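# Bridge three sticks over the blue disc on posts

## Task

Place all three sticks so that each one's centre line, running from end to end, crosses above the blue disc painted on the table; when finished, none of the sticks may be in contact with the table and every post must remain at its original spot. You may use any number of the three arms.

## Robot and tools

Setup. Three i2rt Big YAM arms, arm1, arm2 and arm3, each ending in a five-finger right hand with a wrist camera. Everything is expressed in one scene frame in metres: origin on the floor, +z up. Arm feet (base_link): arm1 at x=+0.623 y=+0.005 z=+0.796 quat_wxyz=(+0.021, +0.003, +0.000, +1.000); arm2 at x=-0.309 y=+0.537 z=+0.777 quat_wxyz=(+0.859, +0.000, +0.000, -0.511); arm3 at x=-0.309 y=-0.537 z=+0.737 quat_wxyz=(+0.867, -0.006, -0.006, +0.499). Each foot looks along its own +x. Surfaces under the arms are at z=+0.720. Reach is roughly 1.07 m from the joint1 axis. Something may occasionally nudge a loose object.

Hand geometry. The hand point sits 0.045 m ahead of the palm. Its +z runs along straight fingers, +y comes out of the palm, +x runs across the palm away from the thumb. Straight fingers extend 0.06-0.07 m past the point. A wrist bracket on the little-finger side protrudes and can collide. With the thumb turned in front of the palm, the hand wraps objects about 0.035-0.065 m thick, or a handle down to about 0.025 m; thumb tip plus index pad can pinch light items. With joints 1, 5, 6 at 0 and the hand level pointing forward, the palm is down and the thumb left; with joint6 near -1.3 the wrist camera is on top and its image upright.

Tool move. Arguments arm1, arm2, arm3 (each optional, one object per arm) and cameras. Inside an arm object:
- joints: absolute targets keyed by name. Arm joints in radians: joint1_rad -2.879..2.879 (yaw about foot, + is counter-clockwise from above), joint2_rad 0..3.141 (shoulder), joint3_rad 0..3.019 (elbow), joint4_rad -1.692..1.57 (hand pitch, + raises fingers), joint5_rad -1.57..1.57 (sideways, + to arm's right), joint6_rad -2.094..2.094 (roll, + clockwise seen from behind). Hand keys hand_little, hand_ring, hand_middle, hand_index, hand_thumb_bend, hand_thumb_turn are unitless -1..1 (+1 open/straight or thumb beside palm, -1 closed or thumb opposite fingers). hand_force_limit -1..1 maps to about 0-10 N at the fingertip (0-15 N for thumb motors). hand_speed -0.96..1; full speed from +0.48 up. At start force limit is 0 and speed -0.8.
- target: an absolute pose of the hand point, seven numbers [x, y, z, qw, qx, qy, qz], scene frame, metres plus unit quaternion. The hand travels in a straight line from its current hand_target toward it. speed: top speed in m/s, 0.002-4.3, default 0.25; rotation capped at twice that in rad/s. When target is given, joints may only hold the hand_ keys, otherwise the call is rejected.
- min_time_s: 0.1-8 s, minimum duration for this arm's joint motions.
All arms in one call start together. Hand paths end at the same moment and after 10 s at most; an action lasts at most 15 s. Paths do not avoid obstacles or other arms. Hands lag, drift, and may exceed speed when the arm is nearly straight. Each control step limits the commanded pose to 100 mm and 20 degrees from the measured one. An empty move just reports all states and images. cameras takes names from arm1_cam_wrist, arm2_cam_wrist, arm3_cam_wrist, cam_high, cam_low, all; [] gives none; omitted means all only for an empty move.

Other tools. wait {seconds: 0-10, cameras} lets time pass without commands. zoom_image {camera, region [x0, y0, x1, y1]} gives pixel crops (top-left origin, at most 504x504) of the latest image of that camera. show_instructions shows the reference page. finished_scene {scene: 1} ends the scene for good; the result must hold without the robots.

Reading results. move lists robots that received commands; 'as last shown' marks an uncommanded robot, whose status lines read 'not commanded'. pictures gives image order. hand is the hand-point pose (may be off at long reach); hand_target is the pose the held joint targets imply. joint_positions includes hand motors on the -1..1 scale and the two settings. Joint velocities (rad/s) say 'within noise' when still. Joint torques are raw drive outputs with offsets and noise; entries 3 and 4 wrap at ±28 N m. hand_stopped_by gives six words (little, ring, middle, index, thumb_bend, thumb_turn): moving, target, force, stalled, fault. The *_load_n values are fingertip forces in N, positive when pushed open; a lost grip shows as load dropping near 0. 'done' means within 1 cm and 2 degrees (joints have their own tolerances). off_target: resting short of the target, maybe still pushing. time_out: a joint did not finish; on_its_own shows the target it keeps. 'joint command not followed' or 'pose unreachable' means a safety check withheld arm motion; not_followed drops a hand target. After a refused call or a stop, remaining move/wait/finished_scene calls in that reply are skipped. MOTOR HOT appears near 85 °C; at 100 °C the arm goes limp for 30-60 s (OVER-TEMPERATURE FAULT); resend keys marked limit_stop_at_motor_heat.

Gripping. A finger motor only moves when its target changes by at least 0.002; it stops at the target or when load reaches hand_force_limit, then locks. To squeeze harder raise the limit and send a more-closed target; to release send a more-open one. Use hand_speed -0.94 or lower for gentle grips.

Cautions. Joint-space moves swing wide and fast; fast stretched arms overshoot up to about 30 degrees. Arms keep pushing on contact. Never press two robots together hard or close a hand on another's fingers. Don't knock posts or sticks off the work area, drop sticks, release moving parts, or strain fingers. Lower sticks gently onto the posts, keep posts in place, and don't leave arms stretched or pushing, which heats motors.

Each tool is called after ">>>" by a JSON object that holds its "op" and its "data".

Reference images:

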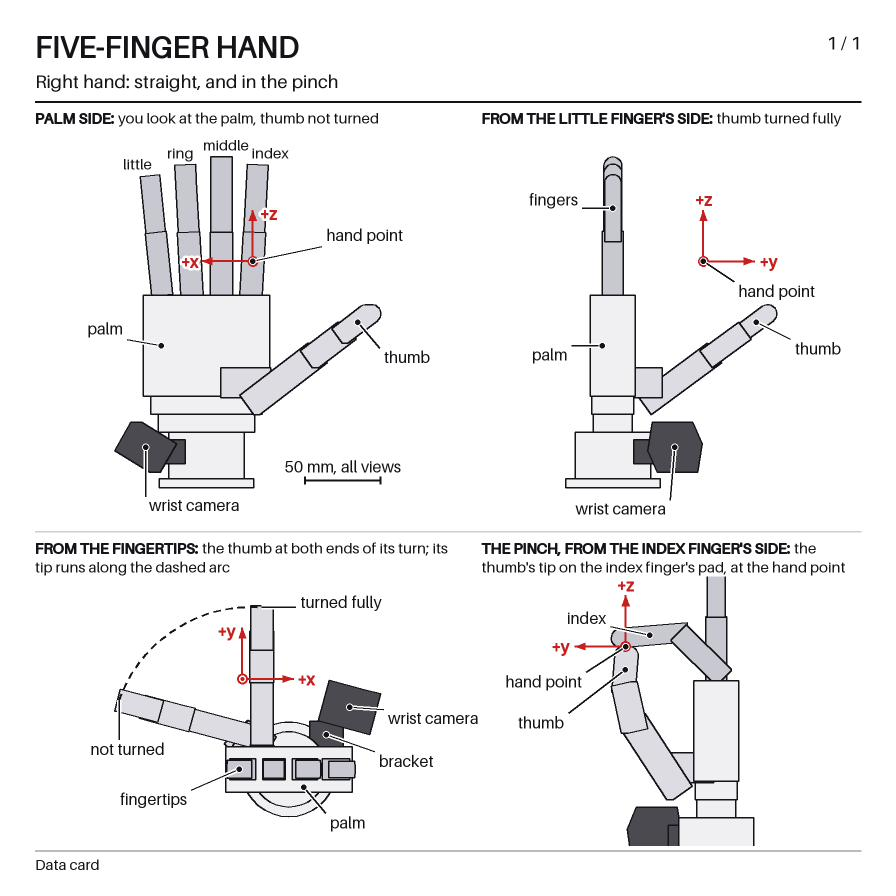

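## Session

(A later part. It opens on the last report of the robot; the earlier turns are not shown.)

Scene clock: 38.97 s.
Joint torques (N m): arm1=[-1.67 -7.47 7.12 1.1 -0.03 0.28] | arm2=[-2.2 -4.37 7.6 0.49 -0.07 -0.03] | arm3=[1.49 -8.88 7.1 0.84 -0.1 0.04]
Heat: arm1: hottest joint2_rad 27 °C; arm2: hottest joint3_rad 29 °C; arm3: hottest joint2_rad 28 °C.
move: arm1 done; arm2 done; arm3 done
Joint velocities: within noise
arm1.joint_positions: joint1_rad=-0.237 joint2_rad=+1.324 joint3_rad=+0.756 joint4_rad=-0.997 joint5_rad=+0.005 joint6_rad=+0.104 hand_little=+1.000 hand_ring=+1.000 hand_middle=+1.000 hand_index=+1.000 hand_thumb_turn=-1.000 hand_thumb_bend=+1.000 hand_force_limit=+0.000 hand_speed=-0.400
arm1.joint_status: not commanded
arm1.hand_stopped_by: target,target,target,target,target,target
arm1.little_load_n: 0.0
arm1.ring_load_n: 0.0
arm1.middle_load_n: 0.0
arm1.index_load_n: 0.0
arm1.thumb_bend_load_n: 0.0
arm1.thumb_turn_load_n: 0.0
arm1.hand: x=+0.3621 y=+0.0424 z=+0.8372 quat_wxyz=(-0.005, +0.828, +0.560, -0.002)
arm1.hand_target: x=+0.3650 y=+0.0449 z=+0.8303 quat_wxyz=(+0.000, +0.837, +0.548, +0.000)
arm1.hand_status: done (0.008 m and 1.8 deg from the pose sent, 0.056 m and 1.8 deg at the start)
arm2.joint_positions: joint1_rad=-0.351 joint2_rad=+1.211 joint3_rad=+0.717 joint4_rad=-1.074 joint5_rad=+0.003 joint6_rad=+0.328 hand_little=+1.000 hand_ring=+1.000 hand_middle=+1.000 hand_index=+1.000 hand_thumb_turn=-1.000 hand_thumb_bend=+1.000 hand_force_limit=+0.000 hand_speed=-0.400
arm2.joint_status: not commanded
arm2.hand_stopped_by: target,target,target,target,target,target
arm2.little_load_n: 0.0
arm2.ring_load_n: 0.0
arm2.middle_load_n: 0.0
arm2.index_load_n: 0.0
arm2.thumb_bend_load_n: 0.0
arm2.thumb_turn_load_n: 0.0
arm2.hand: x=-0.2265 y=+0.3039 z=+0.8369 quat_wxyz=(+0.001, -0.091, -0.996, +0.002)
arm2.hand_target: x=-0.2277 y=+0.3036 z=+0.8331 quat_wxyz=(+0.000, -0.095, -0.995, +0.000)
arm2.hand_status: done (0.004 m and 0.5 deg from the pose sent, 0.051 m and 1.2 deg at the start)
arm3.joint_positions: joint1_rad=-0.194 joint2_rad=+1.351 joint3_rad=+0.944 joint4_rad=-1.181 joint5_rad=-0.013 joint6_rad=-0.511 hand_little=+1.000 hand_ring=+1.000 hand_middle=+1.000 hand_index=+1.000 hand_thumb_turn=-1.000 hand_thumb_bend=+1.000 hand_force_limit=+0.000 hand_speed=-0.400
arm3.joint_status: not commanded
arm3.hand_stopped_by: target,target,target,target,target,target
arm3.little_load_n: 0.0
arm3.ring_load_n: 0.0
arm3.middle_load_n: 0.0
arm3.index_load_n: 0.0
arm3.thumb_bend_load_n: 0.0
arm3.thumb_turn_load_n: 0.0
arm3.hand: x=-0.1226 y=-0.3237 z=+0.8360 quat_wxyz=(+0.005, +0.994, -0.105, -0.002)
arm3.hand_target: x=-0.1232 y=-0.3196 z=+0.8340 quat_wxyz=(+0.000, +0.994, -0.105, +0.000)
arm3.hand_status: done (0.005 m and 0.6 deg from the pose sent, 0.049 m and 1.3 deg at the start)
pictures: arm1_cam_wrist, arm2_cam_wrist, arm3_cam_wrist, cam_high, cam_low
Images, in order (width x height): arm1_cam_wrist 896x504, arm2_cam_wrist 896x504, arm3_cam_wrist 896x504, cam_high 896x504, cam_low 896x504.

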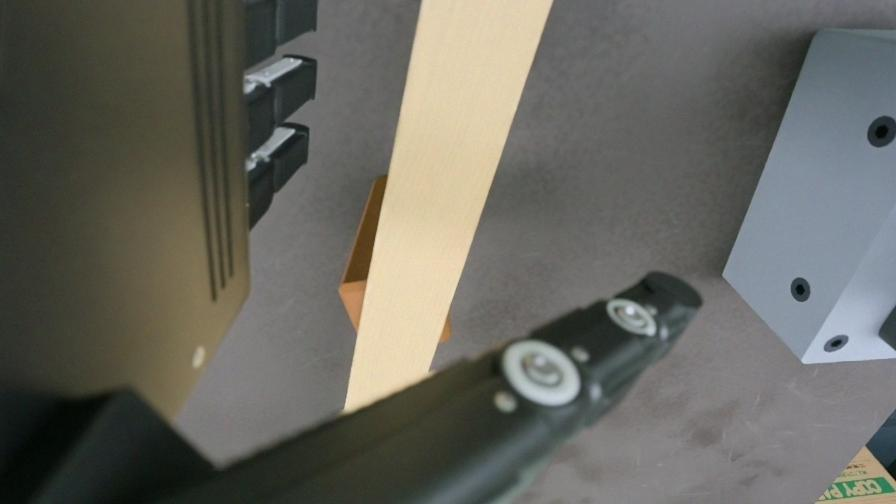

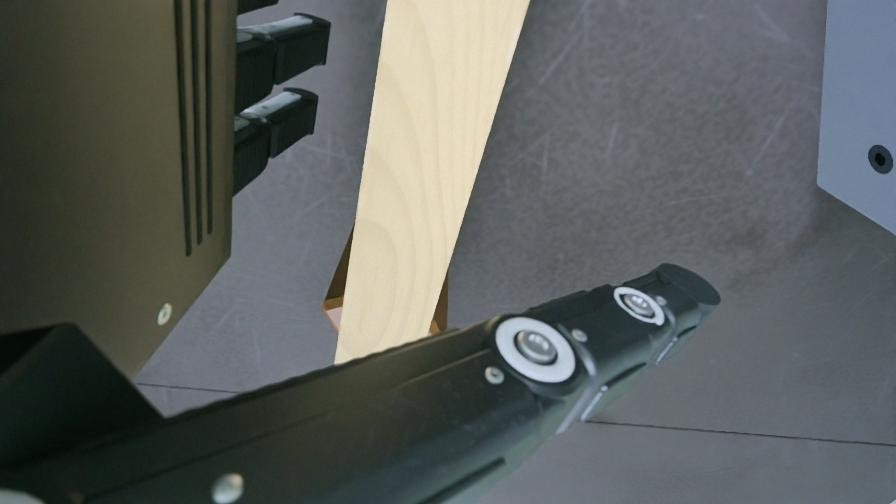

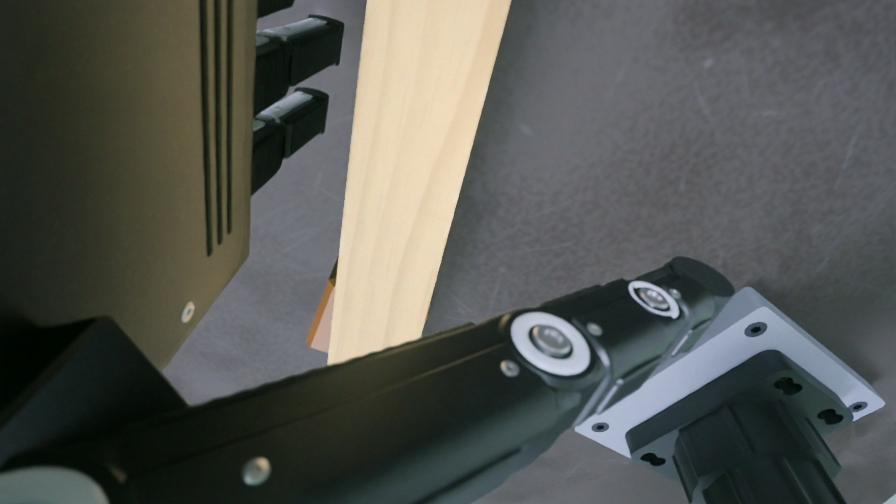

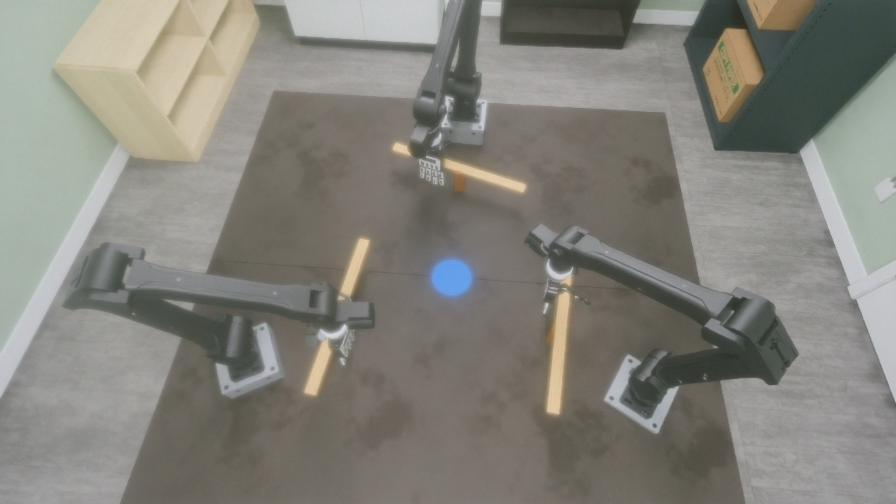

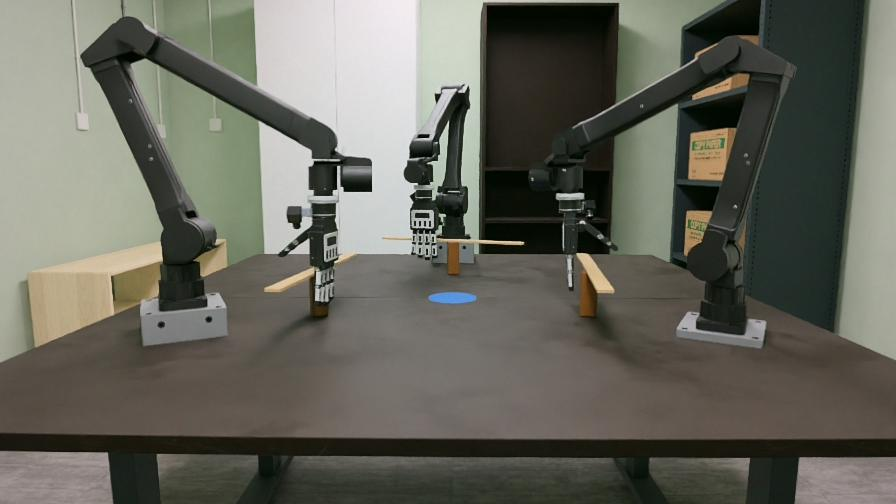

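>>> {"op": "move", "data": {"arm1": {"target":[0.365,0.045,0.824,0,0.8368,0.5476,0],"speed":0.05}, "arm2": {"target":[-0.2277,0.3035,0.828,0,0.0950,0.9955,0],"speed":0.05}, "arm3": {"target":[-0.1232,-0.3195,0.829,0,0.9944,-0.1054,0],"speed":0.05}}}

>>> {"op": "move", "data": {"arm1": {"joints":{"hand_index":0.15,"hand_middle":0.15,"hand_ring":0.15,"hand_little":0.15,"hand_speed":-0.7}}, "arm2": {"joints":{"hand_index":0.15,"hand_middle":0.15,"hand_ring":0.15,"hand_little":0.15,"hand_speed":-0.7}}, "arm3": {"joints":{"hand_index":0.15,"hand_middle":0.15,"hand_ring":0.15,"hand_little":0.15,"hand_speed":-0.7}}, "cameras": ["all"]}}

Scene clock: 40.90 s.
Joint torques (N m): arm1=[-1.67 -7.24 6.9 1.11 -0.03 0.27] | arm2=[-2.2 -4.07 7.47 0.5 -0.08 -0.03] | arm3=[1.44 -8.53 6.97 0.83 -0.1 0.03]
Heat: arm1: hottest joint2_rad 27 °C; arm2: hottest joint3_rad 29 °C; arm3: hottest joint3_rad 29 °C.
move: arm1 done; arm2 done; arm3 done
Joint velocities: within noise
arm1.joint_positions: joint1_rad=-0.237 joint2_rad=+1.332 joint3_rad=+0.749 joint4_rad=-0.978 joint5_rad=+0.005 joint6_rad=+0.104 hand_little=+1.000 hand_ring=+1.000 hand_middle=+1.000 hand_index=+1.000 hand_thumb_turn=-1.000 hand_thumb_bend=+1.000 hand_force_limit=+0.000 hand_speed=-0.400
arm1.joint_status: not commanded
arm1.hand_stopped_by: target,target,target,target,target,target
arm1.little_load_n: 0.5
arm1.ring_load_n: 0.0
arm1.middle_load_n: 0.0
arm1.index_load_n: 0.0
arm1.thumb_bend_load_n: 0.0
arm1.thumb_turn_load_n: 0.0
arm1.hand: x=+0.3610 y=+0.0427 z=+0.8324 quat_wxyz=(-0.007, +0.828, +0.560, -0.004)
arm1.hand_target: x=+0.3652 y=+0.0448 z=+0.8243 quat_wxyz=(+0.000, +0.837, +0.548, +0.000)
arm1.hand_status: done (0.010 m and 1.9 deg from the pose sent, 0.014 m and 1.8 deg at the start)
arm2.joint_positions: joint1_rad=-0.351 joint2_rad=+1.214 joint3_rad=+0.710 joint4_rad=-1.057 joint5_rad=+0.003 joint6_rad=+0.328 hand_little=+1.000 hand_ring=+1.000 hand_middle=+1.000 hand_index=+1.000 hand_thumb_turn=-1.000 hand_thumb_bend=+1.000 hand_force_limit=+0.000 hand_speed=-0.400
arm2.joint_status: not commanded
arm2.hand_stopped_by: target,target,target,target,target,target
arm2.little_load_n: 0.0
arm2.ring_load_n: 0.0
arm2.middle_load_n: 0.0
arm2.index_load_n: 0.0
arm2.thumb_bend_load_n: 0.0
arm2.thumb_turn_load_n: 0.0
arm2.hand: x=-0.2264 y=+0.3029 z=+0.8332 quat_wxyz=(+0.000, -0.091, -0.996, +0.005)
arm2.hand_target: x=-0.2277 y=+0.3036 z=+0.8281 quat_wxyz=(+0.000, -0.095, -0.995, +0.000)
arm2.hand_status: done (0.005 m and 0.7 deg from the pose sent, 0.009 m and 0.5 deg at the start)
arm3.joint_positions: joint1_rad=-0.194 joint2_rad=+1.352 joint3_rad=+0.937 joint4_rad=-1.167 joint5_rad=-0.013 joint6_rad=-0.510 hand_little=+1.000 hand_ring=+1.000 hand_middle=+1.000 hand_index=+1.000 hand_thumb_turn=-1.000 hand_thumb_bend=+1.000 hand_force_limit=+0.000 hand_speed=-0.400
arm3.joint_status: not commanded
arm3.hand_stopped_by: target,target,target,target,target,target
arm3.little_load_n: 0.0
arm3.ring_load_n: 0.0
arm3.middle_load_n: 0.0
arm3.index_load_n: 0.0
arm3.thumb_bend_load_n: 0.0
arm3.thumb_turn_load_n: 0.0
arm3.hand: x=-0.1221 y=-0.3231 z=+0.8328 quat_wxyz=(+0.002, +0.994, -0.105, +0.000)
arm3.hand_target: x=-0.1232 y=-0.3196 z=+0.8290 quat_wxyz=(+0.000, +0.994, -0.105, +0.000)
arm3.hand_status: done (0.005 m and 0.2 deg from the pose sent, 0.008 m and 0.6 deg at the start)
pictures: none

Scene clock: 42.40 s.
Joint torques (N m): arm1=[-1.67 -7.24 6.89 1.02 -0.03 0.28] | arm2=[-2.2 -4.07 7.46 0.44 -0.08 -0.03] | arm3=[1.49 -8.47 6.94 0.79 -0.08 0.02]
Heat: arm1: hottest joint2_rad 27 °C; arm2: hottest joint3_rad 29 °C; arm3: hottest joint3_rad 29 °C.
move: arm1 done; arm2 done; arm3 done
Joint velocities: within noise
arm1.joint_positions: joint1_rad=-0.237 joint2_rad=+1.332 joint3_rad=+0.749 joint4_rad=-0.976 joint5_rad=+0.005 joint6_rad=+0.104 hand_little=+0.150 hand_ring=+0.150 hand_middle=+0.150 hand_index=+0.150 hand_thumb_turn=-1.000 hand_thumb_bend=+1.000 hand_force_limit=+0.000 hand_speed=-0.700
arm1.joint_status: all done
arm1.hand_stopped_by: target,target,target,target,target,target
arm1.little_load_n: 0.0
arm1.ring_load_n: 0.5
arm1.middle_load_n: 0.0
arm1.index_load_n: 0.0
arm1.thumb_bend_load_n: 0.0
arm1.thumb_turn_load_n: 0.0
arm1.hand: x=+0.3606 y=+0.0428 z=+0.8323 quat_wxyz=(-0.008, +0.828, +0.560, -0.004)
arm1.hand_target: x=+0.3652 y=+0.0448 z=+0.8243 quat_wxyz=(+0.000, +0.837, +0.548, +0.000)
arm1.hand_status: not commanded
arm2.joint_positions: joint1_rad=-0.351 joint2_rad=+1.214 joint3_rad=+0.710 joint4_rad=-1.055 joint5_rad=+0.003 joint6_rad=+0.328 hand_little=+0.150 hand_ring=+0.150 hand_middle=+0.150 hand_index=+0.150 hand_thumb_turn=-1.000 hand_thumb_bend=+1.000 hand_force_limit=+0.000 hand_speed=-0.700
arm2.joint_status: all done
arm2.hand_stopped_by: target,target,target,target,target,target
arm2.little_load_n: 0.0
arm2.ring_load_n: 0.0
arm2.middle_load_n: 0.0
arm2.index_load_n: 0.0
arm2.thumb_bend_load_n: 0.0
arm2.thumb_turn_load_n: 0.0
arm2.hand: x=-0.2263 y=+0.3025 z=+0.8332 quat_wxyz=(+0.000, -0.091, -0.996, +0.006)
arm2.hand_target: x=-0.2277 y=+0.3036 z=+0.8281 quat_wxyz=(+0.000, -0.095, -0.995, +0.000)
arm2.hand_status: not commanded
arm3.joint_positions: joint1_rad=-0.193 joint2_rad=+1.352 joint3_rad=+0.937 joint4_rad=-1.165 joint5_rad=-0.013 joint6_rad=-0.509 hand_little=+0.150 hand_ring=+0.150 hand_middle=+0.150 hand_index=+0.150 hand_thumb_turn=-1.000 hand_thumb_bend=+1.000 hand_force_limit=+0.000 hand_speed=-0.700
arm3.joint_status: all done
arm3.hand_stopped_by: target,target,target,target,target,target
arm3.little_load_n: 0.0
arm3.ring_load_n: 0.0
arm3.middle_load_n: 0.0
arm3.index_load_n: 0.0
arm3.thumb_bend_load_n: 0.0
arm3.thumb_turn_load_n: 0.0
arm3.hand: x=-0.1220 y=-0.3227 z=+0.8327 quat_wxyz=(+0.001, +0.994, -0.105, +0.000)
arm3.hand_target: x=-0.1232 y=-0.3196 z=+0.8290 quat_wxyz=(+0.000, +0.994, -0.105, +0.000)
arm3.hand_status: not commanded
pictures: arm1_cam_wrist, arm2_cam_wrist, arm3_cam_wrist, cam_high, cam_low
Images, in order (width x height): arm1_cam_wrist 896x504, arm2_cam_wrist 896x504, arm3_cam_wrist 896x504, cam_high 896x504, cam_low 896x504.

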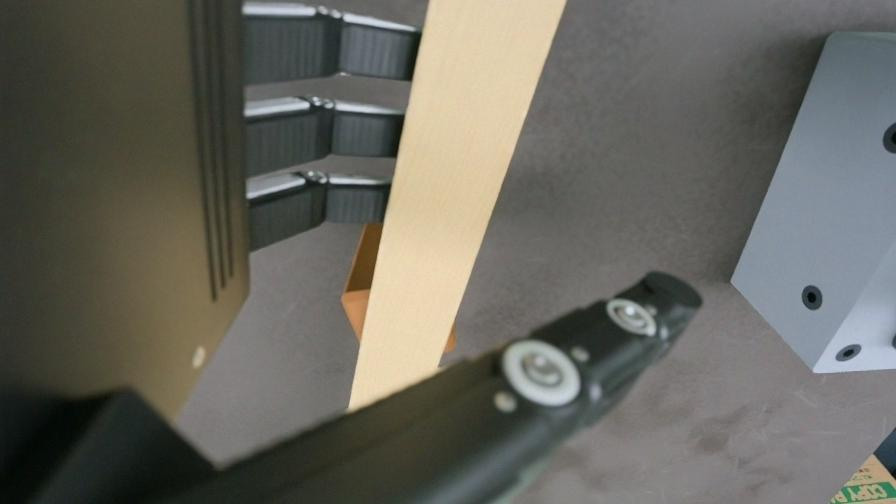

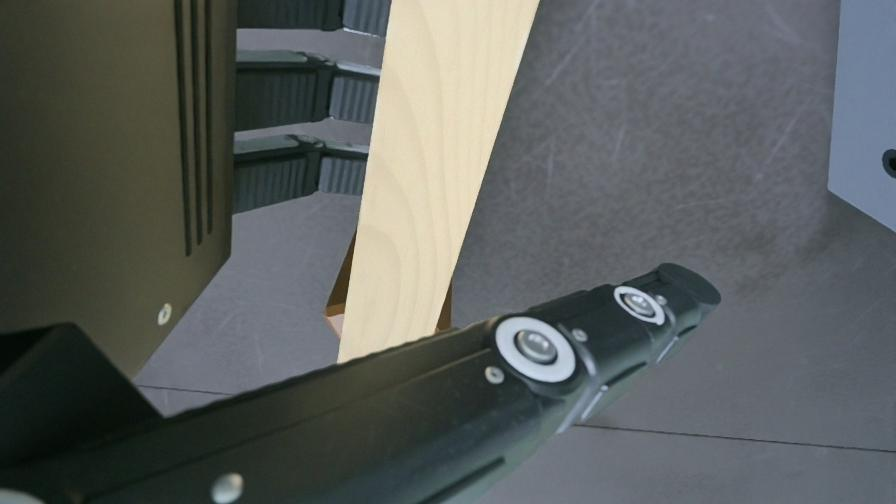

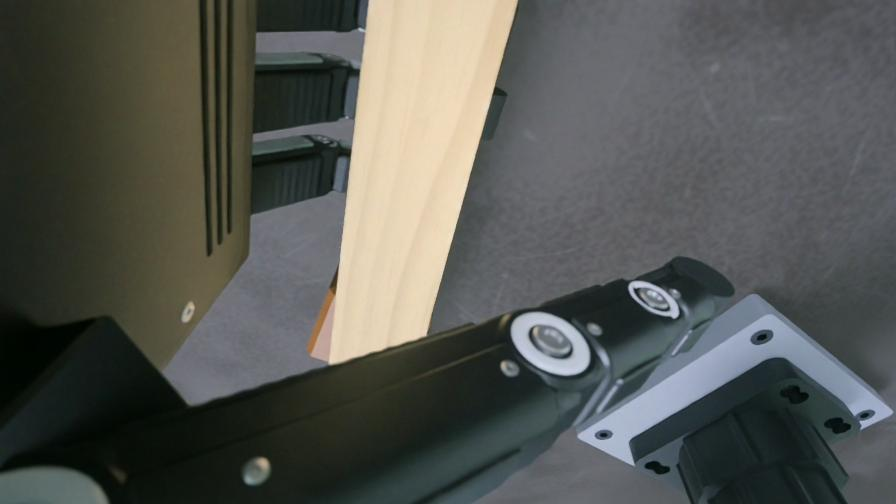

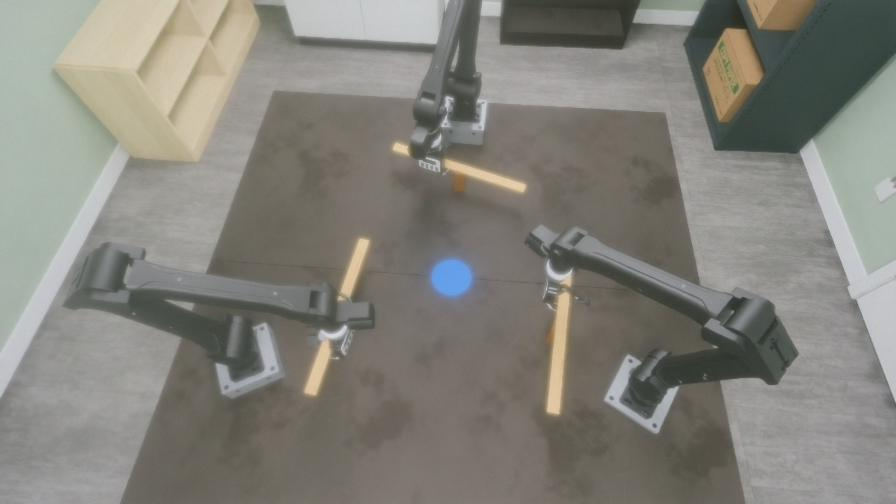

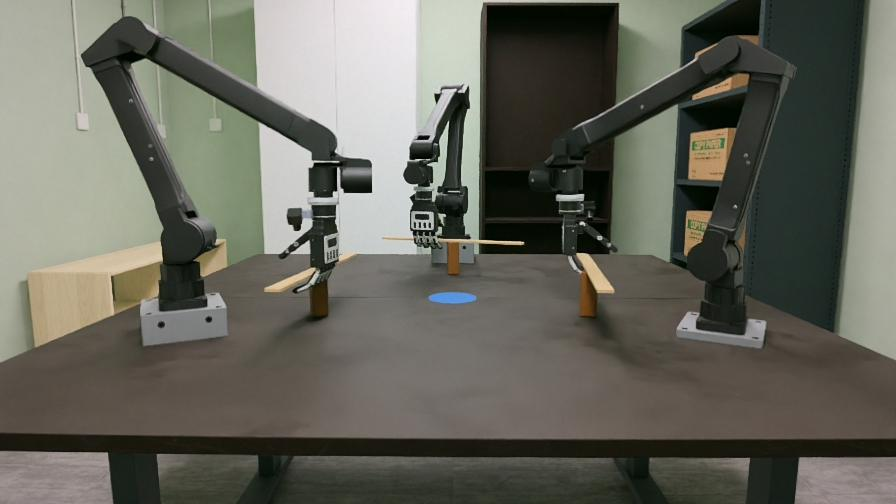

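>>> {"op": "zoom_image", "data": {"camera": "cam_low", "region": [250, 200, 370, 330]}}

>>> {"op": "zoom_image", "data": {"camera": "cam_low", "region": [530, 200, 650, 330]}}

>>> {"op": "zoom_image", "data": {"camera": "cam_low", "region": [380, 190, 530, 290]}}

Scaled by 3.877 from the camera's image (finer frame: 1280x720).

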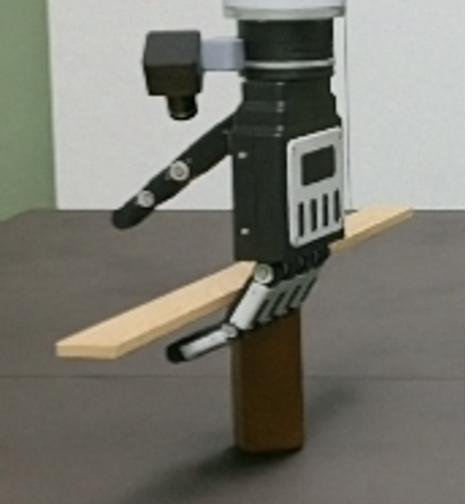

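Scaled by 3.877 from the camera's image (finer frame: 1280x720).

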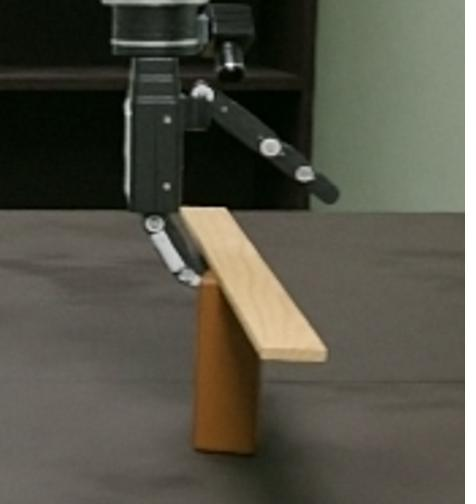

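Scaled by 3.360 from the camera's image (finer frame: 1280x720).

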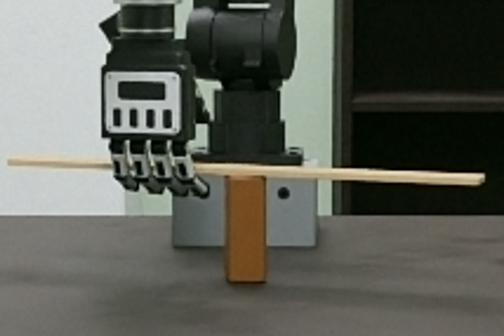

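>>> {"op": "move", "data": {"arm1": {"joints":{"hand_index":0.0,"hand_middle":0.0,"hand_ring":0.0,"hand_little":0.0,"hand_thumb_bend":0.1,"hand_speed":-0.6,"hand_force_limit":-0.6}}, "arm2": {"joints":{"hand_index":0.0,"hand_middle":0.0,"hand_ring":0.0,"hand_little":0.0,"hand_thumb_bend":0.1,"hand_speed":-0.6,"hand_force_limit":-0.6}}, "arm3": {"joints":{"hand_index":0.0,"hand_middle":0.0,"hand_ring":0.0,"hand_little":0.0,"hand_thumb_bend":0.1,"hand_speed":-0.6,"hand_force_limit":-0.6}}, "cameras": ["all"]}}

>>> {"op": "zoom_image", "data": {"camera": "cam_low", "region": [250, 200, 370, 330]}}

>>> {"op": "zoom_image", "data": {"camera": "cam_low", "region": [530, 200, 650, 330]}}

>>> {"op": "zoom_image", "data": {"camera": "cam_low", "region": [380, 190, 530, 290]}}

Scene clock: 46.67 s.
Joint torques (N m): arm1=[-1.67 -7 6.89 1.02 -0.03 0.27] | arm2=[-2.2 -4.07 7.46 0.43 -0.08 -0.03] | arm3=[1.44 -8.53 6.95 0.79 -0.08 0.03]
Heat: arm1: hottest joint2_rad 27 °C; arm2: hottest joint3_rad 29 °C; arm3: hottest joint3_rad 29 °C.
move: arm1 done; arm2 done; arm3 done
Joint velocities: within noise
arm1.joint_positions: joint1_rad=-0.237 joint2_rad=+1.332 joint3_rad=+0.749 joint4_rad=-0.976 joint5_rad=+0.005 joint6_rad=+0.104 hand_little=+0.000 hand_ring=+0.000 hand_middle=+0.000 hand_index=+0.000 hand_thumb_turn=-1.000 hand_thumb_bend=+0.100 hand_force_limit=-0.600 hand_speed=-0.600
arm1.joint_status: all done
arm1.hand_stopped_by: target,target,target,target,target,target
arm1.little_load_n: 0.0
arm1.ring_load_n: 0.0
arm1.middle_load_n: -0.5
arm1.index_load_n: 0.0
arm1.thumb_bend_load_n: 0.0
arm1.thumb_turn_load_n: 0.0
arm1.hand: x=+0.3606 y=+0.0428 z=+0.8323 quat_wxyz=(-0.008, +0.829, +0.560, -0.004)
arm1.hand_target: x=+0.3652 y=+0.0448 z=+0.8243 quat_wxyz=(+0.000, +0.837, +0.548, +0.000)
arm1.hand_status: not commanded
arm2.joint_positions: joint1_rad=-0.351 joint2_rad=+1.214 joint3_rad=+0.710 joint4_rad=-1.055 joint5_rad=+0.003 joint6_rad=+0.328 hand_little=+0.000 hand_ring=+0.000 hand_middle=+0.000 hand_index=+0.000 hand_thumb_turn=-1.000 hand_thumb_bend=+0.100 hand_force_limit=-0.600 hand_speed=-0.600
arm2.joint_status: all done
arm2.hand_stopped_by: target,target,target,target,target,target
arm2.little_load_n: 0.0
arm2.ring_load_n: 0.0
arm2.middle_load_n: 0.0
arm2.index_load_n: 0.0
arm2.thumb_bend_load_n: 0.0
arm2.thumb_turn_load_n: 0.0
arm2.hand: x=-0.2263 y=+0.3025 z=+0.8332 quat_wxyz=(+0.000, -0.091, -0.996, +0.006)
arm2.hand_target: x=-0.2277 y=+0.3036 z=+0.8281 quat_wxyz=(+0.000, -0.095, -0.995, +0.000)
arm2.hand_status: not commanded
arm3.joint_positions: joint1_rad=-0.193 joint2_rad=+1.352 joint3_rad=+0.937 joint4_rad=-1.165 joint5_rad=-0.013 joint6_rad=-0.509 hand_little=+0.000 hand_ring=+0.000 hand_middle=+0.000 hand_index=+0.000 hand_thumb_turn=-1.000 hand_thumb_bend=+0.100 hand_force_limit=-0.600 hand_speed=-0.600
arm3.joint_status: all done
arm3.hand_stopped_by: target,target,target,target,target,target
arm3.little_load_n: 0.0
arm3.ring_load_n: 0.0
arm3.middle_load_n: 0.5
arm3.index_load_n: 0.0
arm3.thumb_bend_load_n: 0.0
arm3.thumb_turn_load_n: 0.0
arm3.hand: x=-0.1220 y=-0.3227 z=+0.8327 quat_wxyz=(+0.001, +0.994, -0.105, +0.000)
arm3.hand_target: x=-0.1232 y=-0.3196 z=+0.8290 quat_wxyz=(+0.000, +0.994, -0.105, +0.000)
arm3.hand_status: not commanded
pictures: arm1_cam_wrist, arm2_cam_wrist, arm3_cam_wrist, cam_high, cam_low
Images, in order (width x height): arm1_cam_wrist 896x504, arm2_cam_wrist 896x504, arm3_cam_wrist 896x504, cam_high 896x504, cam_low 896x504.

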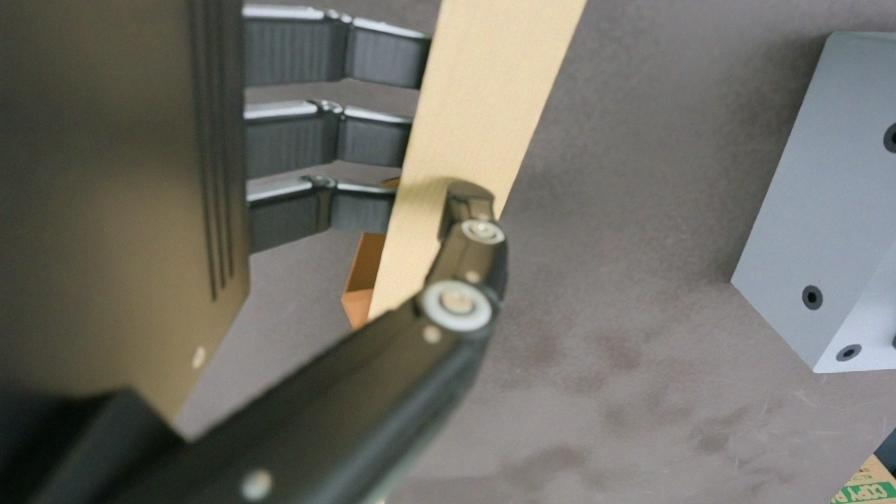

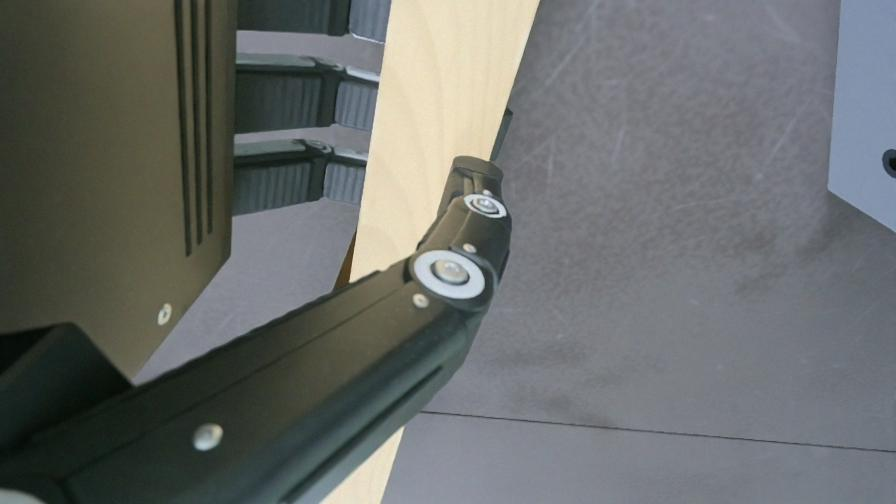

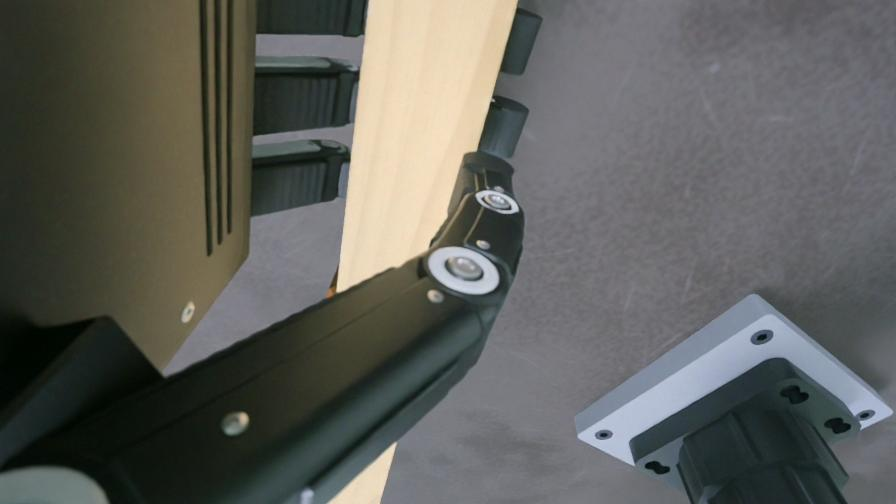

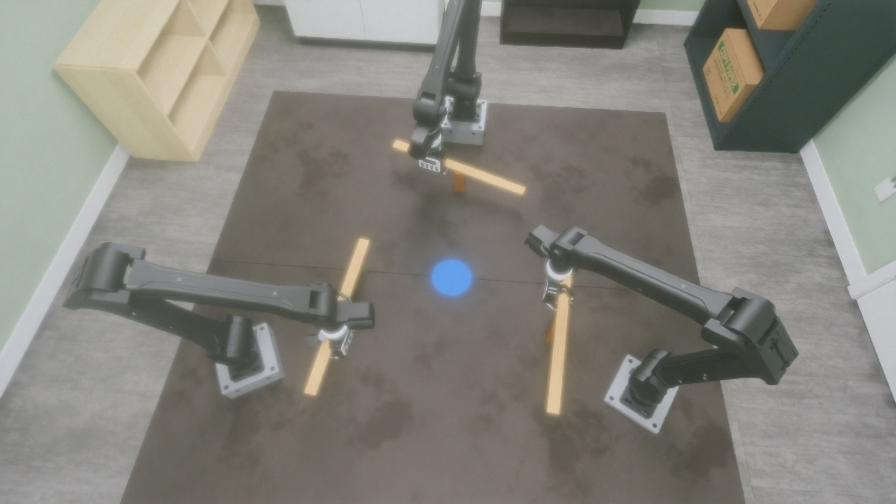

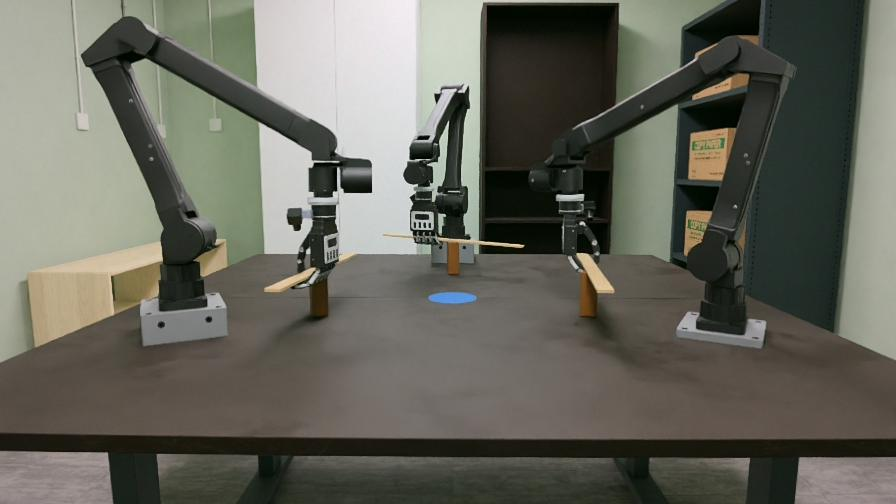

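Scaled by 3.877 from the camera's image (finer frame: 1280x720).

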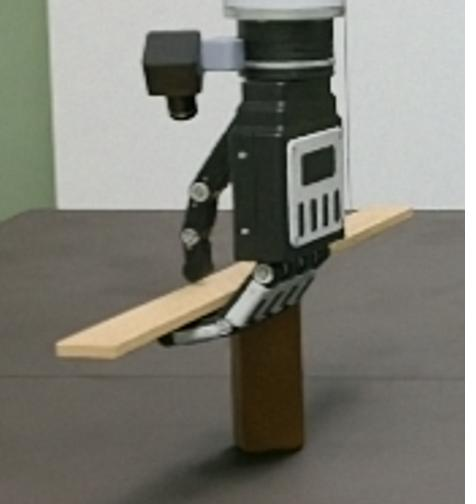

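Scaled by 3.877 from the camera's image (finer frame: 1280x720).

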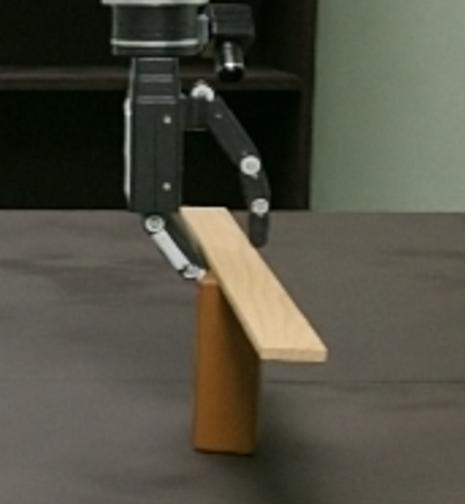

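Scaled by 3.360 from the camera's image (finer frame: 1280x720).

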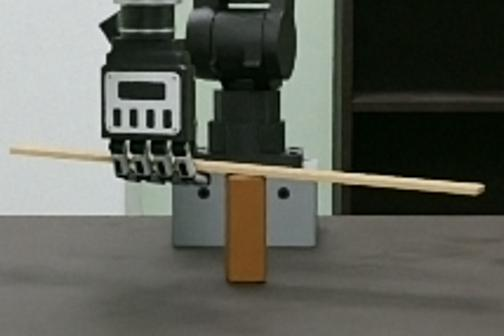

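>>> {"op": "move", "data": {"arm1": {"target":[0.365,0.045,0.818,0,0.8368,0.5476,0],"speed":0.04}, "arm2": {"joints":{"hand_thumb_bend":0.0,"hand_speed":-0.8}}, "arm3": {"joints":{"hand_thumb_bend":0.0,"hand_speed":-0.8}}, "cameras": ["all"]}}

>>> {"op": "zoom_image", "data": {"camera": "cam_low", "region": [250, 200, 370, 330]}}

>>> {"op": "zoom_image", "data": {"camera": "cam_low", "region": [530, 200, 650, 330]}}

>>> {"op": "zoom_image", "data": {"camera": "cam_low", "region": [380, 190, 530, 290]}}

Scene clock: 48.40 s.
Joint torques (N m): arm1=[-1.67 -7.3 6.78 1.1 -0.03 0.28] | arm2=[-2.26 -4.07 7.46 0.44 -0.08 -0.03] | arm3=[1.49 -8.47 6.95 0.79 -0.08 0.03]
Heat: arm1: hottest joint2_rad 27 °C; arm2: hottest joint3_rad 29 °C; arm3: hottest joint3_rad 29 °C.
move: arm1 done; arm2 done; arm3 done
Joint velocities: within noise
arm1.joint_positions: joint1_rad=-0.237 joint2_rad=+1.343 joint3_rad=+0.740 joint4_rad=-0.958 joint5_rad=+0.005 joint6_rad=+0.104 hand_little=+0.000 hand_ring=+0.000 hand_middle=+0.000 hand_index=+0.000 hand_thumb_turn=-1.000 hand_thumb_bend=+0.100 hand_force_limit=-0.600 hand_speed=-0.600
arm1.joint_status: not commanded
arm1.hand_stopped_by: target,target,target,target,target,target
arm1.little_load_n: 0.0
arm1.ring_load_n: 0.0
arm1.middle_load_n: 0.0
arm1.index_load_n: 0.0
arm1.thumb_bend_load_n: 0.0
arm1.thumb_turn_load_n: 0.0
arm1.hand: x=+0.3608 y=+0.0427 z=+0.8264 quat_wxyz=(-0.007, +0.829, +0.560, -0.004)
arm1.hand_target: x=+0.3652 y=+0.0448 z=+0.8183 quat_wxyz=(+0.000, +0.837, +0.548, +0.000)
arm1.hand_status: done (0.010 m and 1.9 deg from the pose sent, 0.015 m and 2.0 deg at the start)
arm2.joint_positions: joint1_rad=-0.351 joint2_rad=+1.214 joint3_rad=+0.710 joint4_rad=-1.055 joint5_rad=+0.003 joint6_rad=+0.328 hand_little=+0.000 hand_ring=+0.000 hand_middle=+0.000 hand_index=+0.000 hand_thumb_turn=-1.000 hand_thumb_bend=+0.000 hand_force_limit=-0.600 hand_speed=-0.800
arm2.joint_status: all done
arm2.hand_stopped_by: target,target,target,target,target,target
arm2.little_load_n: 0.0
arm2.ring_load_n: 0.0
arm2.middle_load_n: 0.0
arm2.index_load_n: 0.0
arm2.thumb_bend_load_n: 0.0
arm2.thumb_turn_load_n: 0.0
arm2.hand: x=-0.2263 y=+0.3025 z=+0.8332 quat_wxyz=(+0.000, -0.091, -0.996, +0.006)
arm2.hand_target: x=-0.2277 y=+0.3036 z=+0.8281 quat_wxyz=(+0.000, -0.095, -0.995, +0.000)
arm2.hand_status: not commanded
arm3.joint_positions: joint1_rad=-0.193 joint2_rad=+1.352 joint3_rad=+0.937 joint4_rad=-1.165 joint5_rad=-0.013 joint6_rad=-0.509 hand_little=+0.000 hand_ring=+0.000 hand_middle=+0.000 hand_index=+0.000 hand_thumb_turn=-1.000 hand_thumb_bend=+0.001 hand_force_limit=-0.600 hand_speed=-0.800
arm3.joint_status: all done
arm3.hand_stopped_by: target,target,target,target,target,target
arm3.little_load_n: 0.5
arm3.ring_load_n: 0.0
arm3.middle_load_n: 0.0
arm3.index_load_n: 0.0
arm3.thumb_bend_load_n: 0.5
arm3.thumb_turn_load_n: 0.0
arm3.hand: x=-0.1220 y=-0.3227 z=+0.8327 quat_wxyz=(+0.001, +0.994, -0.105, +0.000)
arm3.hand_target: x=-0.1232 y=-0.3196 z=+0.8290 quat_wxyz=(+0.000, +0.994, -0.105, +0.000)
arm3.hand_status: not commanded
pictures: arm1_cam_wrist, arm2_cam_wrist, arm3_cam_wrist, cam_high, cam_low
Images, in order (width x height): arm1_cam_wrist 896x504, arm2_cam_wrist 896x504, arm3_cam_wrist 896x504, cam_high 896x504, cam_low 896x504.

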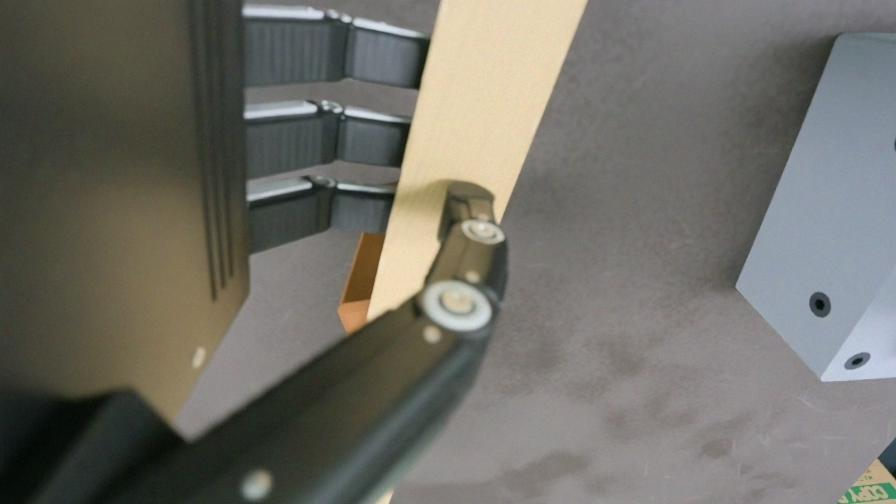

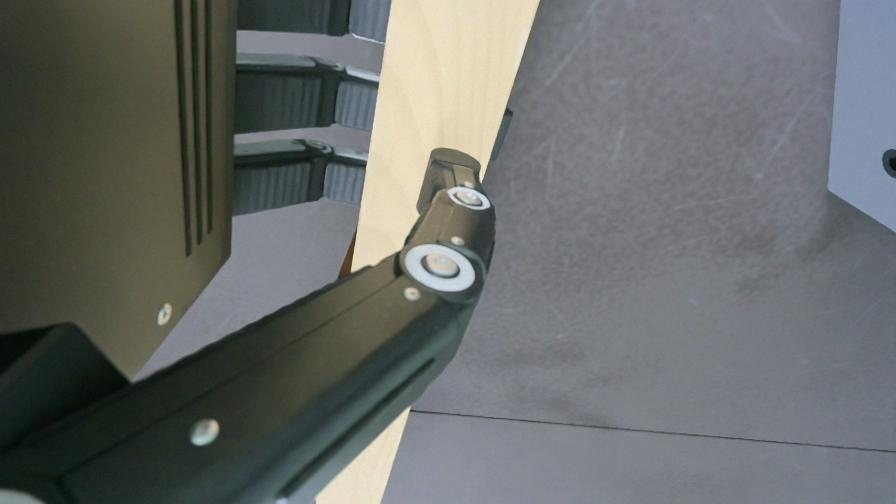

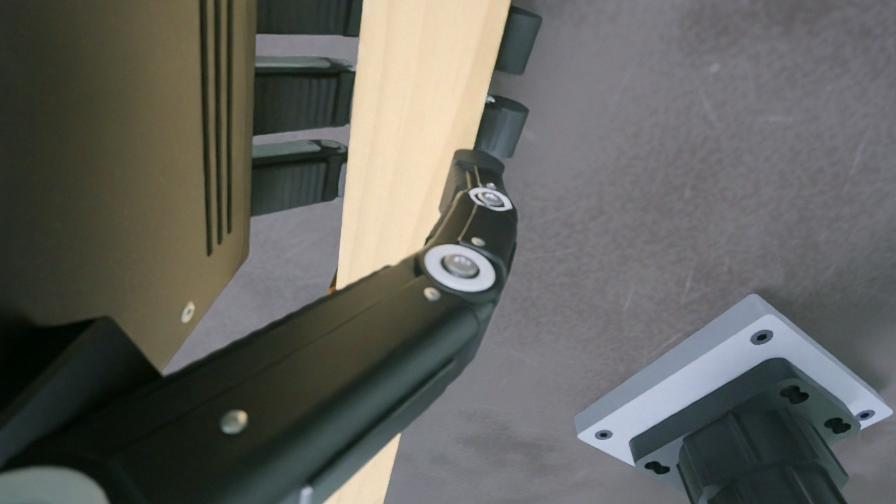

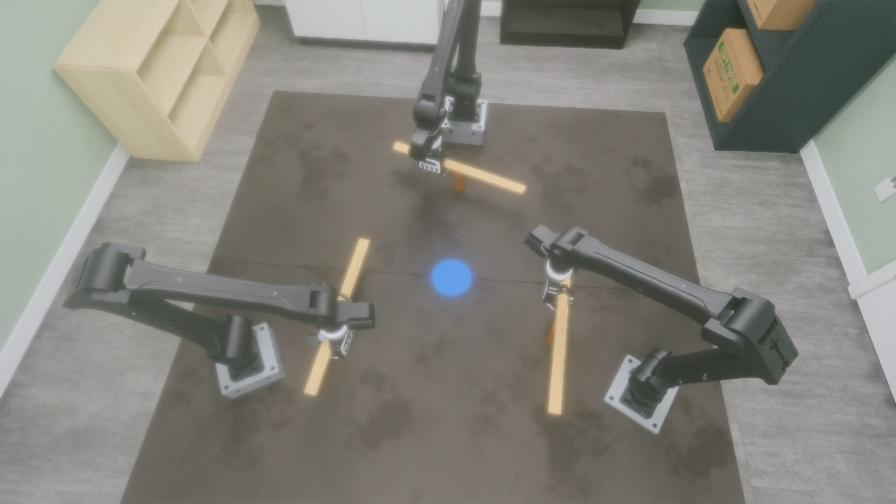

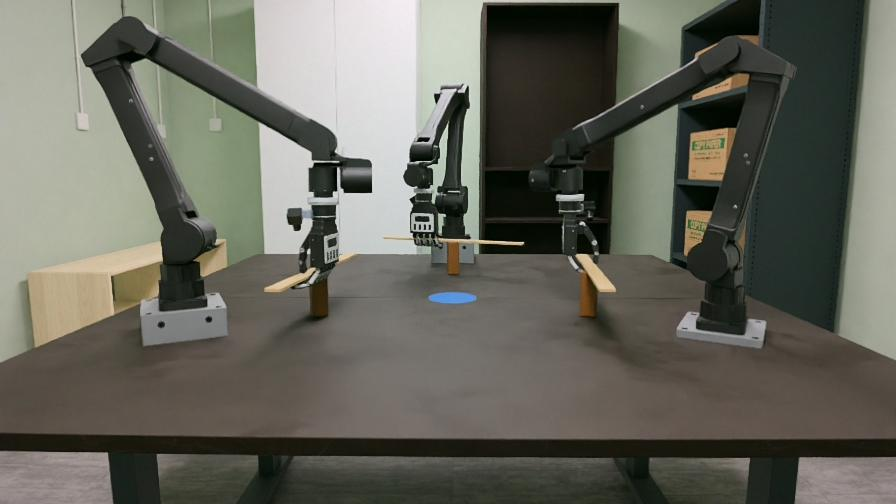

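Scaled by 3.877 from the camera's image (finer frame: 1280x720).

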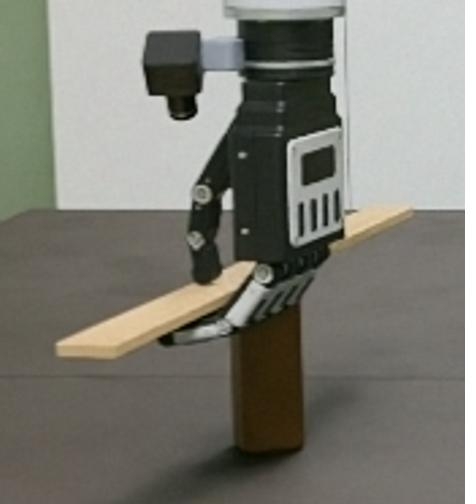

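Scaled by 3.877 from the camera's image (finer frame: 1280x720).

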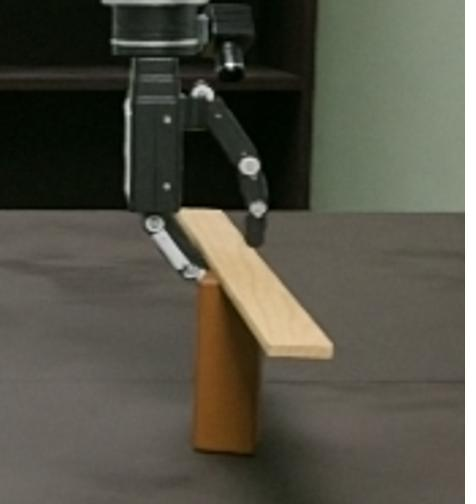

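Scaled by 3.360 from the camera's image (finer frame: 1280x720).

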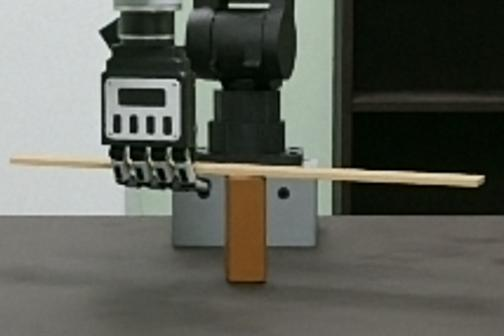

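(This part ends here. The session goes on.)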